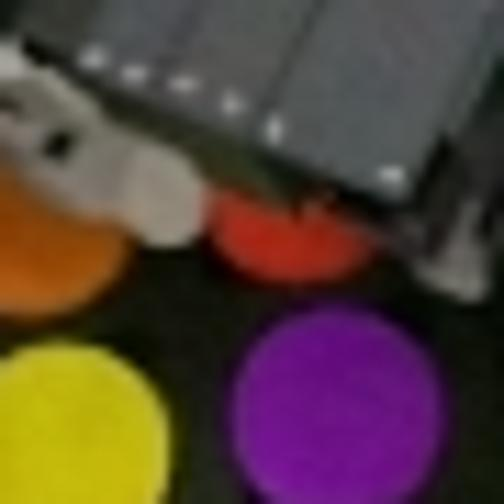

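>>> execute_actions:
  actions:
    - [[0,0,0,0,0,0,-0.754,0,-0.576,-0.696,-0.754,0,-0.576,-0.696,-0.754,0,-0.576,-0.696,-0.714,-0.678,-0.226,-0.168,0.4,-0.6,0,0,0,0,0,0,-0.255,0,0.318,-0.475,-0.27,0,0.318,-0.475,-0.754,0,-0.576,-0.696,0.657,-0.678,-0.09,-0.075,0.2,-0.85]]
    - [[0,0,0,0,0,0,-0.754,0,-0.576,-0.696,-0.754,0,-0.576,-0.696,-0.754,0,-0.576,-0.696,-0.714,-0.678,-0.226,-0.168,0.4,-0.6,0,0,0,0,0,0,-0.285,0,0.3,-0.43,-0.295,0,0.3,-0.43,-0.754,0,-0.576,-0.696,0.657,-0.678,-0.13,-0.075,0.2,-0.8]]
    - [[0,0,0,0,0,0,-0.754,0,-0.576,-0.696,-0.754,0,-0.576,-0.696,-0.754,0,-0.576,-0.696,-0.714,-0.678,-0.226,-0.168,0.4,-0.6,0,0,0.04,0,0,0,-0.32,0,0.22,-0.32,-0.325,0,0.22,-0.32,-0.754,0,-0.576,-0.696,0.657,-0.678,-0.2,-0.04,0.2,-0.75]]
    - [[0,0,0,0,0,0,-0.754,0,-0.576,-0.696,-0.754,0,-0.576,-0.696,-0.754,0,-0.576,-0.696,-0.714,-0.678,-0.226,-0.168,0.4,-0.6,0,0,0.06,0,0,0,-0.33,0,0.15,-0.25,-0.335,0,0.15,-0.25,-0.754,0,-0.576,-0.696,0.657,-0.678,-0.226,0,0.3,-0.7]]
  cameras: ["cam_high"]

>>> zoom_image:
  camera: "cam_high"
  region: [350, 355, 395, 400]

Scene clock: 107.03 s.
left_arm: end_effector_position=(+0.0323, +0.6404, +0.2948) hand_goal=(-0.754, +0.000, -0.576, -0.696, -0.754, +0.000, -0.576, -0.696, -0.754, +0.000, -0.576, -0.696, -0.714, -0.678, -0.226, -0.168) hand_measured=(-0.740, +0.000, -0.574, -0.696, -0.742, +0.000, -0.574, -0.696, -0.740, +0.000, -0.574, -0.696, -0.704, -0.678, -0.224, -0.168) hand_current_ma=(+36, -1, +3, +0, +29, -1, +4, +0, +38, -1, +3, +0, +26, +1, +2, +0) hand_state=(goal, goal, goal, goal, goal, goal, goal, goal, goal, goal, goal, goal, goal, goal, goal, goal) hand_current_limit=0.40 hand_speed=-0.60 end_effector_quat_wxyz=(-0.525, +0.763, +0.301, -0.229) | right_arm: end_effector_position=(+0.4495, +0.2995, +0.0871) hand_goal=(-0.330, +0.000, +0.150, -0.250, -0.336, +0.000, +0.150, -0.250, -0.754, +0.000, -0.576, -0.696, +0.656, -0.678, -0.226, +0.000) hand_measured=(-0.318, -0.004, +0.152, -0.248, -0.322, +0.000, +0.152, -0.254, -0.744, +0.002, -0.576, -0.698, +0.658, -0.676, -0.222, -0.002) hand_current_ma=(+7, -1, +0, +0, +9, +0, +0, -1, +5, +0, +0, +0, +0, +0, +1, -1) hand_state=(goal, goal, goal, goal, goal, goal, goal, goal, goal, goal, goal, goal, goal, goal, goal, goal) hand_current_limit=0.30 hand_speed=-0.70 end_effector_quat_wxyz=(+0.271, -0.415, +0.697, -0.518)
Joint positions: left_arm=[0.793 0.91 1.009 -1.638 -1.219 1.641] | right_arm=[1.092 2.28 2.075 -1.58 1.241 -1.401]
Joint torques (N m): left_arm=[2.73 -1.32 10.43 0.77 -1.33 -0.11] | right_arm=[1.79 -26.23 11.99 -0.84 1.26 -0.03]
Heat: left arm: hottest elbow 42 °C; right arm: hottest elbow 41 °C.
Hand target: left_arm +0.0335, +0.6469, +0.3099; -0.531, +0.757, +0.312, -0.219 | right_arm +0.4555, +0.3160, +0.1237; +0.293, -0.400, +0.708, -0.503
Off the commanded pose: left_arm 0.016 m, 2 deg | right_arm 0.041 m, 4 deg.
Step readings (end_effector_position of left_arm | right_arm):
0: (+0.0323, +0.6404, +0.2948) | (+0.4589, +0.3117, +0.0843)
1: (+0.0323, +0.6404, +0.2948) | (+0.4589, +0.3117, +0.0843)
2: (+0.0323, +0.6404, +0.2948) | (+0.4589, +0.3117, +0.0843)
4: (+0.0323, +0.6404, +0.2948) | (+0.4590, +0.3119, +0.0841)
8: (+0.0323, +0.6404, +0.2948) | (+0.4590, +0.3119, +0.0838)
15: (+0.0323, +0.6404, +0.2948) | (+0.4590, +0.3119, +0.0838)
16: (+0.0323, +0.6404, +0.2948) | (+0.4590, +0.3119, +0.0838)
17: (+0.0323, +0.6404, +0.2948) | (+0.4590, +0.3120, +0.0838)
19: (+0.0323, +0.6404, +0.2948) | (+0.4591, +0.3122, +0.0838)
23: (+0.0323, +0.6404, +0.2948) | (+0.4591, +0.3122, +0.0836)
30: (+0.0323, +0.6404, +0.2948) | (+0.4591, +0.3122, +0.0836)
31: (+0.0323, +0.6404, +0.2948) | (+0.4591, +0.3122, +0.0836)
32: (+0.0323, +0.6404, +0.2948) | (+0.4591, +0.3122, +0.0836)
34: (+0.0323, +0.6404, +0.2948) | (+0.4584, +0.3120, +0.0835)
38: (+0.0323, +0.6404, +0.2948) | (+0.4561, +0.3116, +0.0835)
45: (+0.0323, +0.6404, +0.2948) | (+0.4556, +0.3111, +0.0835)
46: (+0.0323, +0.6404, +0.2948) | (+0.4555, +0.3110, +0.0835)
47: (+0.0323, +0.6404, +0.2948) | (+0.4551, +0.3102, +0.0835)
49: (+0.0323, +0.6404, +0.2948) | (+0.4538, +0.3078, +0.0839)
53: (+0.0323, +0.6404, +0.2948) | (+0.4517, +0.3036, +0.0857)
60: (+0.0323, +0.6404, +0.2948) | (+0.4499, +0.3003, +0.0868)
Images, in order (width x height): cam_high 672x504.

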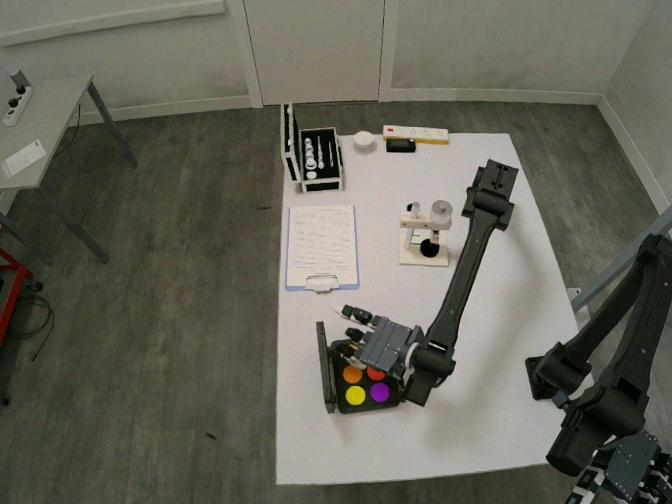

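Scaled by 11.200.

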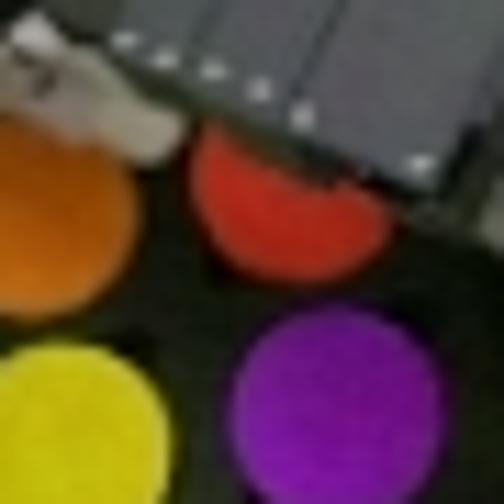

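>>> execute_actions:
  actions:
    - [[0,0,0,0,0,0,-0.754,0,-0.576,-0.696,-0.754,0,-0.576,-0.696,-0.754,0,-0.576,-0.696,-0.714,-0.678,-0.226,-0.168,0.4,-0.6,0.0,0.0,0.1,0,0,0,-0.34,0,0.1,-0.2,-0.34,0,0.1,-0.2,-0.754,0,-0.576,-0.696,0.657,-0.678,-0.226,0,0.3,-0.6]]
    - [[0,0,0,0,0,0,-0.754,0,-0.576,-0.696,-0.754,0,-0.576,-0.696,-0.754,0,-0.576,-0.696,-0.714,-0.678,-0.226,-0.168,0.4,-0.6,-0.03,-0.08,0.05,0,0,0.02,-0.4,0,0,-0.2,-0.4,0,0,-0.2,-0.754,0,-0.576,-0.696,0.5,-0.678,-0.226,0,0.3,-0.5]]
    - [[0,0,0,0,0,0,-0.754,0,-0.576,-0.696,-0.754,0,-0.576,-0.696,-0.754,0,-0.576,-0.696,-0.714,-0.678,-0.226,-0.168,0.4,-0.6,-0.05,-0.14,0.05,0,0,0,-0.754,0,-0.576,-0.696,-0.754,0,-0.576,-0.696,-0.754,0,-0.576,-0.696,-0.714,-0.678,-0.226,-0.168,0.4,-0.5]]
  cameras: ["cam_high"]

>>> zoom_image:
  camera: "cam_high"
  region: [305, 315, 405, 425]

Scene clock: 109.77 s.
left_arm: end_effector_position=(+0.0323, +0.6404, +0.2948) hand_goal=(-0.754, +0.000, -0.576, -0.696, -0.754, +0.000, -0.576, -0.696, -0.754, +0.000, -0.576, -0.696, -0.714, -0.678, -0.226, -0.168) hand_measured=(-0.740, +0.000, -0.574, -0.696, -0.742, +0.000, -0.574, -0.696, -0.740, +0.000, -0.574, -0.696, -0.704, -0.678, -0.224, -0.168) hand_current_ma=(+36, -1, +3, +0, +29, -1, +4, +0, +38, -1, +3, +0, +26, +1, +2, +0) hand_state=(goal, goal, goal, goal, goal, goal, goal, goal, goal, goal, goal, goal, goal, goal, goal, goal) hand_current_limit=0.40 hand_speed=-0.60 end_effector_quat_wxyz=(-0.525, +0.763, +0.301, -0.229) | right_arm: end_effector_position=(+0.4082, +0.1844, +0.2385) hand_goal=(-0.754, +0.000, -0.576, -0.696, -0.754, +0.000, -0.576, -0.696, -0.754, +0.000, -0.576, -0.696, -0.714, -0.678, -0.226, -0.168) hand_measured=(-0.734, -0.002, -0.570, -0.692, -0.730, +0.000, -0.570, -0.692, -0.744, +0.002, -0.576, -0.698, -0.690, -0.676, -0.222, -0.166) hand_current_ma=(+16, +0, +2, +1, +21, +0, +2, +1, +5, +0, +0, +0, +19, +0, +1, +1) hand_state=(blocked, goal, goal, goal, blocked, goal, goal, goal, goal, goal, goal, goal, blocked, goal, goal, goal) hand_current_limit=0.40 hand_speed=-0.50 end_effector_quat_wxyz=(+0.301, -0.421, +0.694, -0.500)
Joint positions: left_arm=[0.793 0.91 1.009 -1.638 -1.219 1.641] | right_arm=[1.06 1.752 1.64 -1.369 1.244 -1.668]
Joint torques (N m): left_arm=[2.73 -1.32 10.39 0.76 -1.32 -0.08] | right_arm=[1.67 -19.14 7.71 1.14 1.36 0.01]
Heat: left arm: hottest elbow 42 °C; right arm: hottest elbow 41 °C.
Hand target: left_arm +0.0335, +0.6469, +0.3099; -0.531, +0.757, +0.312, -0.219 | right_arm +0.4076, +0.1838, +0.2437; +0.309, -0.422, +0.695, -0.494
Off the commanded pose: left_arm 0.016 m, 2 deg | right_arm 0.005 m, 1 deg.
Step readings (end_effector_position of left_arm | right_arm):
0: (+0.0323, +0.6404, +0.2948) | (+0.4495, +0.2995, +0.0871)
1: (+0.0323, +0.6404, +0.2948) | (+0.4495, +0.2995, +0.0872)
2: (+0.0323, +0.6404, +0.2948) | (+0.4490, +0.2991, +0.0884)
4: (+0.0323, +0.6404, +0.2948) | (+0.4479, +0.2974, +0.0930)
8: (+0.0323, +0.6404, +0.2948) | (+0.4486, +0.2988, +0.1135)
15: (+0.0323, +0.6404, +0.2948) | (+0.4512, +0.3040, +0.1472)
16: (+0.0323, +0.6404, +0.2948) | (+0.4514, +0.3042, +0.1489)
17: (+0.0323, +0.6404, +0.2948) | (+0.4510, +0.3036, +0.1510)
19: (+0.0323, +0.6404, +0.2948) | (+0.4489, +0.2987, +0.1539)
23: (+0.0323, +0.6404, +0.2948) | (+0.4397, +0.2813, +0.1704)
30: (+0.0323, +0.6404, +0.2948) | (+0.4358, +0.2745, +0.2103)
31: (+0.0323, +0.6404, +0.2948) | (+0.4355, +0.2740, +0.2126)
32: (+0.0323, +0.6404, +0.2948) | (+0.4335, +0.2696, +0.2129)
34: (+0.0323, +0.6404, +0.2948) | (+0.4243, +0.2507, +0.2085)
38: (+0.0323, +0.6404, +0.2948) | (+0.4097, +0.2082, +0.2072)
45: (+0.0323, +0.6404, +0.2948) | (+0.4100, +0.1869, +0.2366)
Images, in order (width x height): cam_high 672x504.

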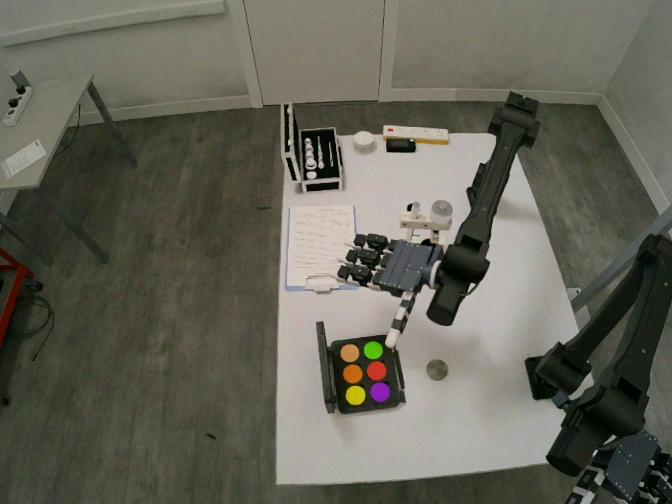

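Scaled by 4.582.

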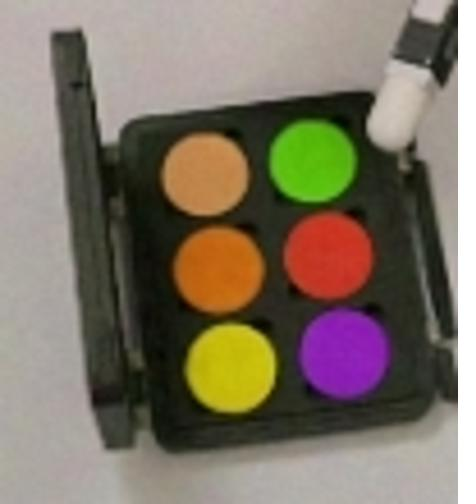

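>>> execute_actions:
  actions:
    - [[0.114,-0.05,0,0,0,-0.0856,-0.754,0,-0.576,-0.696,-0.754,0,-0.576,-0.696,-0.754,0,-0.576,-0.696,-0.714,-0.678,-0.226,-0.168,0.4,-0.6,0.0547,-0.1398,0.0933,0,0,-0.0444,-0.754,0,-0.576,-0.696,-0.754,0,-0.576,-0.696,-0.754,0,-0.576,-0.696,-0.714,-0.678,-0.226,-0.168,0.4,-0.5]]
    - [[0.095,-0.076,0,0,0,-0.0833,-0.754,0,-0.576,-0.696,-0.754,0,-0.576,-0.696,-0.754,0,-0.576,-0.696,-0.714,-0.678,-0.226,-0.168,0.4,-0.6,0.0327,-0.1482,0,0,0,-0.0444,-0.754,0,-0.576,-0.696,-0.754,0,-0.576,-0.696,-0.754,0,-0.576,-0.696,-0.714,-0.678,-0.226,-0.168,0.4,-0.5]]
    - [[0.0722,-0.098,0,0,0,-0.0833,-0.754,0,-0.576,-0.696,-0.754,0,-0.576,-0.696,-0.754,0,-0.576,-0.696,-0.714,-0.678,-0.226,-0.168,0.4,-0.6,0.0027,-0.1607,0,0,0,-0.05,-0.754,0,-0.576,-0.696,-0.754,0,-0.576,-0.696,-0.754,0,-0.576,-0.696,-0.714,-0.678,-0.226,-0.168,0.4,-0.5]]
    - [[0.0442,-0.1133,0,0,0,-0.0833,-0.754,0,-0.576,-0.696,-0.754,0,-0.576,-0.696,-0.754,0,-0.576,-0.696,-0.714,-0.678,-0.226,-0.168,0.4,-0.6,-0.027,-0.1517,0,0,0,-0.05,-0.754,0,-0.576,-0.696,-0.754,0,-0.576,-0.696,-0.754,0,-0.576,-0.696,-0.714,-0.678,-0.226,-0.168,0.4,-0.5]]
  cameras: ["cam_high"]

Scene clock: 116.03 s.
left_arm: end_effector_position=(+0.2237, +0.4476, +0.3029) hand_goal=(-0.754, +0.000, -0.576, -0.696, -0.754, +0.000, -0.576, -0.696, -0.754, +0.000, -0.576, -0.696, -0.714, -0.678, -0.226, -0.168) hand_measured=(-0.740, +0.000, -0.574, -0.696, -0.742, +0.000, -0.574, -0.696, -0.740, +0.000, -0.574, -0.696, -0.704, -0.678, -0.224, -0.168) hand_current_ma=(+36, +0, +3, +0, +29, +0, +4, +0, +38, +0, +3, +0, +26, +1, +5, +0) hand_state=(goal, goal, goal, goal, goal, goal, goal, goal, goal, goal, goal, goal, goal, goal, goal, goal) hand_current_limit=0.40 hand_speed=-0.60 end_effector_quat_wxyz=(-0.568, +0.812, -0.114, +0.070) | right_arm: end_effector_position=(+0.4476, -0.1779, +0.2959) hand_goal=(-0.754, +0.000, -0.576, -0.696, -0.754, +0.000, -0.576, -0.696, -0.754, +0.000, -0.576, -0.696, -0.714, -0.678, -0.226, -0.168) hand_measured=(-0.736, -0.002, -0.570, -0.692, -0.732, +0.000, -0.570, -0.692, -0.744, +0.002, -0.576, -0.698, -0.694, -0.676, -0.224, -0.166) hand_current_ma=(+14, +0, +2, +1, +19, +0, +2, +1, +5, +0, +0, +0, +15, +0, +0, +1) hand_state=(goal, goal, goal, goal, blocked, goal, goal, goal, goal, goal, goal, goal, blocked, goal, goal, goal) hand_current_limit=0.40 hand_speed=-0.50 end_effector_quat_wxyz=(+0.143, -0.201, +0.788, -0.565)
Joint positions: left_arm=[-0.221 0.873 1.009 -1.581 -1.215 1.723] | right_arm=[0.467 1.353 1.329 -1.453 1.242 -1.672]
Joint torques (N m): left_arm=[1.26 -0.38 9.37 0.16 -1.32 -0.33] | right_arm=[2.61 -11.63 7.6 0.91 1.44 0.06]
Heat: left arm: hottest elbow 42 °C; right arm: hottest elbow 40 °C.
Hand target: left_arm +0.2287, +0.4445, +0.3099; -0.569, +0.811, -0.111, +0.077 | right_arm +0.4455, -0.1763, +0.2996; +0.151, -0.200, +0.788, -0.563
Off the commanded pose: left_arm 0.009 m, 1 deg | right_arm 0.005 m, 1 deg.
Step readings (end_effector_position of left_arm | right_arm):
0: (+0.0323, +0.6404, +0.2948) | (+0.4082, +0.1844, +0.2385)
1: (+0.0324, +0.6404, +0.2948) | (+0.4082, +0.1844, +0.2385)
2: (+0.0347, +0.6402, +0.2949) | (+0.4099, +0.1817, +0.2388)
4: (+0.0482, +0.6368, +0.2960) | (+0.4111, +0.1714, +0.2412)
8: (+0.0849, +0.6220, +0.2984) | (+0.4292, +0.1325, +0.2607)
15: (+0.0958, +0.6159, +0.2983) | (+0.4475, +0.0928, +0.2938)
16: (+0.0961, +0.6157, +0.2983) | (+0.4471, +0.0929, +0.2946)
17: (+0.0981, +0.6144, +0.2985) | (+0.4474, +0.0913, +0.2944)
19: (+0.1120, +0.6058, +0.2992) | (+0.4463, +0.0823, +0.2905)
23: (+0.1447, +0.5810, +0.3007) | (+0.4536, +0.0426, +0.2827)
30: (+0.1531, +0.5721, +0.3005) | (+0.4658, +0.0071, +0.2898)
31: (+0.1532, +0.5717, +0.3005) | (+0.4654, +0.0072, +0.2909)
32: (+0.1550, +0.5700, +0.3007) | (+0.4649, +0.0045, +0.2909)
34: (+0.1662, +0.5581, +0.3012) | (+0.4607, -0.0078, +0.2879)
38: (+0.1916, +0.5256, +0.3023) | (+0.4604, -0.0547, +0.2850)
45: (+0.1966, +0.5147, +0.3020) | (+0.4652, -0.0890, +0.2951)
46: (+0.1966, +0.5143, +0.3020) | (+0.4651, -0.0887, +0.2955)
47: (+0.1979, +0.5121, +0.3021) | (+0.4643, -0.0915, +0.2950)
49: (+0.2059, +0.4977, +0.3027) | (+0.4588, -0.1030, +0.2905)
53: (+0.2222, +0.4598, +0.3038) | (+0.4501, -0.1486, +0.2858)
60: (+0.2240, +0.4479, +0.3033) | (+0.4478, -0.1783, +0.2968)
Images, in order (width x height): cam_high 672x504.

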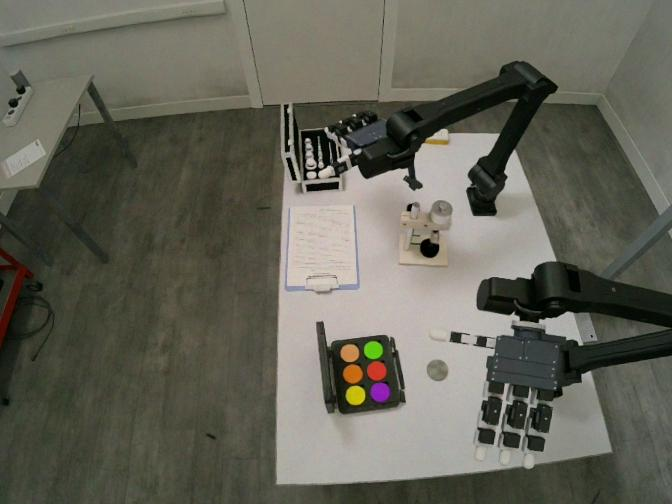

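>>> execute_actions:
  actions:
    - [[0.1322,-0.0517,0.01,0,0,-0.0056,0.205,0,-0.576,-0.696,-0.754,0,-0.576,-0.696,-0.754,0,-0.576,-0.696,-0.714,-0.678,-0.226,-0.168,0.4,-0.6,-0.0545,-0.1358,0,0,0,-0.05,-0.754,0,-0.576,-0.696,-0.754,0,-0.576,-0.696,-0.754,0,-0.576,-0.696,-0.714,-0.678,-0.226,-0.168,0.4,-0.5]]
    - [[0.1322,-0.0517,0.01,0,0,-0.0056,0.205,0,-0.576,-0.696,-0.754,0,-0.576,-0.696,-0.754,0,-0.576,-0.696,-0.714,-0.678,-0.226,-0.168,0.4,-0.6,-0.0752,-0.105,0,0,0,-0.0444,-0.754,0,-0.576,-0.696,-0.754,0,-0.576,-0.696,-0.754,0,-0.576,-0.696,-0.714,-0.678,-0.226,-0.168,0.4,-0.5]]
    - [[0.1322,-0.0517,0.01,0,0,-0.0056,0.205,0,-0.576,-0.696,-0.754,0,-0.576,-0.696,-0.754,0,-0.576,-0.696,-0.714,-0.678,-0.226,-0.168,0.4,-0.6,0,0,0,0,0,0,-0.754,0,-0.576,-0.696,-0.754,0,-0.576,-0.696,-0.754,0,-0.576,-0.696,-0.714,-0.678,-0.226,-0.168,0.4,-0.5]]
    - [[0.1322,-0.0517,0.01,0,0,-0.0056,0.205,0,-0.576,-0.696,-0.754,0,-0.576,-0.696,-0.754,0,-0.576,-0.696,-0.714,-0.678,-0.226,-0.168,0.4,-0.6,0,0,0,0,0,0,-0.754,0,-0.576,-0.696,-0.754,0,-0.576,-0.696,-0.754,0,-0.576,-0.696,-0.714,-0.678,-0.226,-0.168,0.4,-0.5]]
  cameras: ["cam_high"]

Scene clock: 119.30 s.
left_arm: end_effector_position=(+0.5381, +0.3271, +0.3166) hand_goal=(+0.204, +0.000, -0.576, -0.696, -0.754, +0.000, -0.576, -0.696, -0.754, +0.000, -0.576, -0.696, -0.714, -0.678, -0.226, -0.168) hand_measured=(+0.204, +0.000, -0.574, -0.696, -0.742, +0.000, -0.574, -0.696, -0.740, +0.000, -0.574, -0.696, -0.704, -0.678, -0.224, -0.168) hand_current_ma=(-1, +0, +3, +0, +29, +0, +4, +0, +38, +0, +3, +0, +26, +1, +5, +0) hand_state=(goal, goal, goal, goal, goal, goal, goal, goal, goal, goal, goal, goal, goal, goal, goal, goal) hand_current_limit=0.40 hand_speed=-0.60 end_effector_quat_wxyz=(-0.569, +0.805, -0.149, +0.084) | right_arm: end_effector_position=(+0.3690, -0.3196, +0.2984) hand_goal=(-0.754, +0.000, -0.576, -0.696, -0.754, +0.000, -0.576, -0.696, -0.754, +0.000, -0.576, -0.696, -0.714, -0.678, -0.226, -0.168) hand_measured=(-0.736, -0.002, -0.570, -0.692, -0.732, +0.000, -0.570, -0.692, -0.744, +0.002, -0.576, -0.698, -0.694, -0.676, -0.224, -0.166) hand_current_ma=(+14, +0, +2, +1, +19, +0, +2, +1, +5, +0, +0, +0, +15, +0, +0, +1) hand_state=(goal, goal, goal, goal, blocked, goal, goal, goal, goal, goal, goal, goal, blocked, goal, goal, goal) hand_current_limit=0.40 hand_speed=-0.50 end_effector_quat_wxyz=(+0.062, -0.085, +0.808, -0.579)
Joint positions: left_arm=[-0.312 1.765 1.872 -1.613 -1.224 1.678] | right_arm=[0.178 1.136 1.151 -1.483 1.242 -1.678]
Joint torques (N m): left_arm=[1.32 -11.81 11.51 0.01 -1.07 -0.22] | right_arm=[1.14 -7.71 7.68 1.06 1.39 0.11]
Heat: left arm: hottest elbow 43 °C; right arm: hottest elbow 40 °C.
Hand target: left_arm +0.5459, +0.3205, +0.3340; -0.566, +0.807, -0.139, +0.097 | right_arm +0.3675, -0.3209, +0.2997; +0.066, -0.082, +0.809, -0.579
Off the commanded pose: left_arm 0.020 m, 2 deg | right_arm 0.002 m, 1 deg.
Step readings (end_effector_position of left_arm | right_arm):
0: (+0.2237, +0.4476, +0.3029) | (+0.4475, -0.1780, +0.2959)
1: (+0.2240, +0.4475, +0.3026) | (+0.4473, -0.1782, +0.2957)
2: (+0.2262, +0.4462, +0.3016) | (+0.4466, -0.1808, +0.2949)
4: (+0.2382, +0.4404, +0.3022) | (+0.4396, -0.1925, +0.2904)
8: (+0.2760, +0.4224, +0.2975) | (+0.4222, -0.2346, +0.2868)
15: (+0.2946, +0.4155, +0.2869) | (+0.4142, -0.2582, +0.2990)
16: (+0.2958, +0.4152, +0.2891) | (+0.4141, -0.2582, +0.2991)
17: (+0.2988, +0.4143, +0.2919) | (+0.4128, -0.2605, +0.2985)
19: (+0.3145, +0.4090, +0.3021) | (+0.4042, -0.2702, +0.2939)
23: (+0.3550, +0.3942, +0.3110) | (+0.3806, -0.3034, +0.2895)
30: (+0.3742, +0.3871, +0.2947) | (+0.3693, -0.3196, +0.2998)
31: (+0.3750, +0.3869, +0.2953) | (+0.3693, -0.3196, +0.3001)
32: (+0.3779, +0.3858, +0.2975) | (+0.3695, -0.3196, +0.3001)
34: (+0.3956, +0.3795, +0.3080) | (+0.3694, -0.3196, +0.2994)
38: (+0.4361, +0.3646, +0.3195) | (+0.3691, -0.3196, +0.2985)
45: (+0.4559, +0.3574, +0.3028) | (+0.3691, -0.3196, +0.2984)
46: (+0.4567, +0.3572, +0.3027) | (+0.3691, -0.3196, +0.2984)
47: (+0.4597, +0.3559, +0.3040) | (+0.3690, -0.3196, +0.2984)
49: (+0.4781, +0.3488, +0.3136) | (+0.3690, -0.3196, +0.2984)
53: (+0.5169, +0.3345, +0.3258) | (+0.3690, -0.3196, +0.2984)
60: (+0.5373, +0.3273, +0.3125) | (+0.3690, -0.3196, +0.2984)
Images, in order (width x height): cam_high 672x504.

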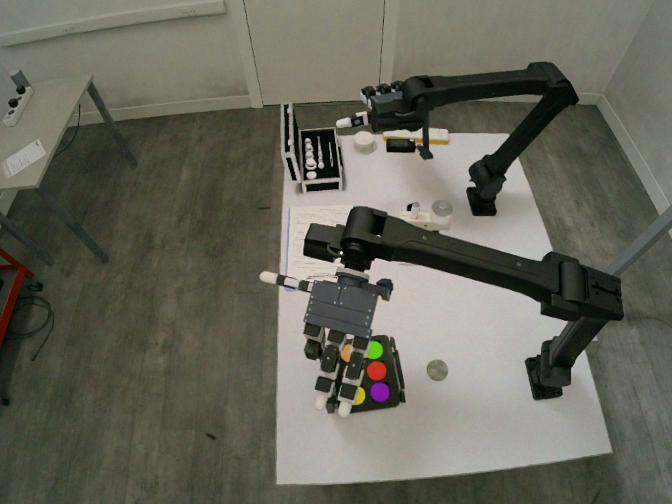

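>>> zoom_image:
  camera: "cam_high"
  region: [255, 255, 415, 425]

Scaled by 2.965.

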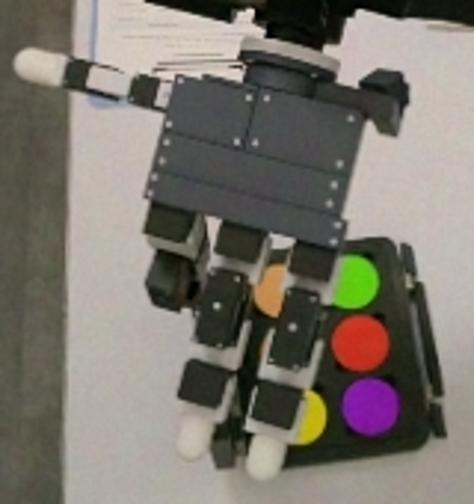

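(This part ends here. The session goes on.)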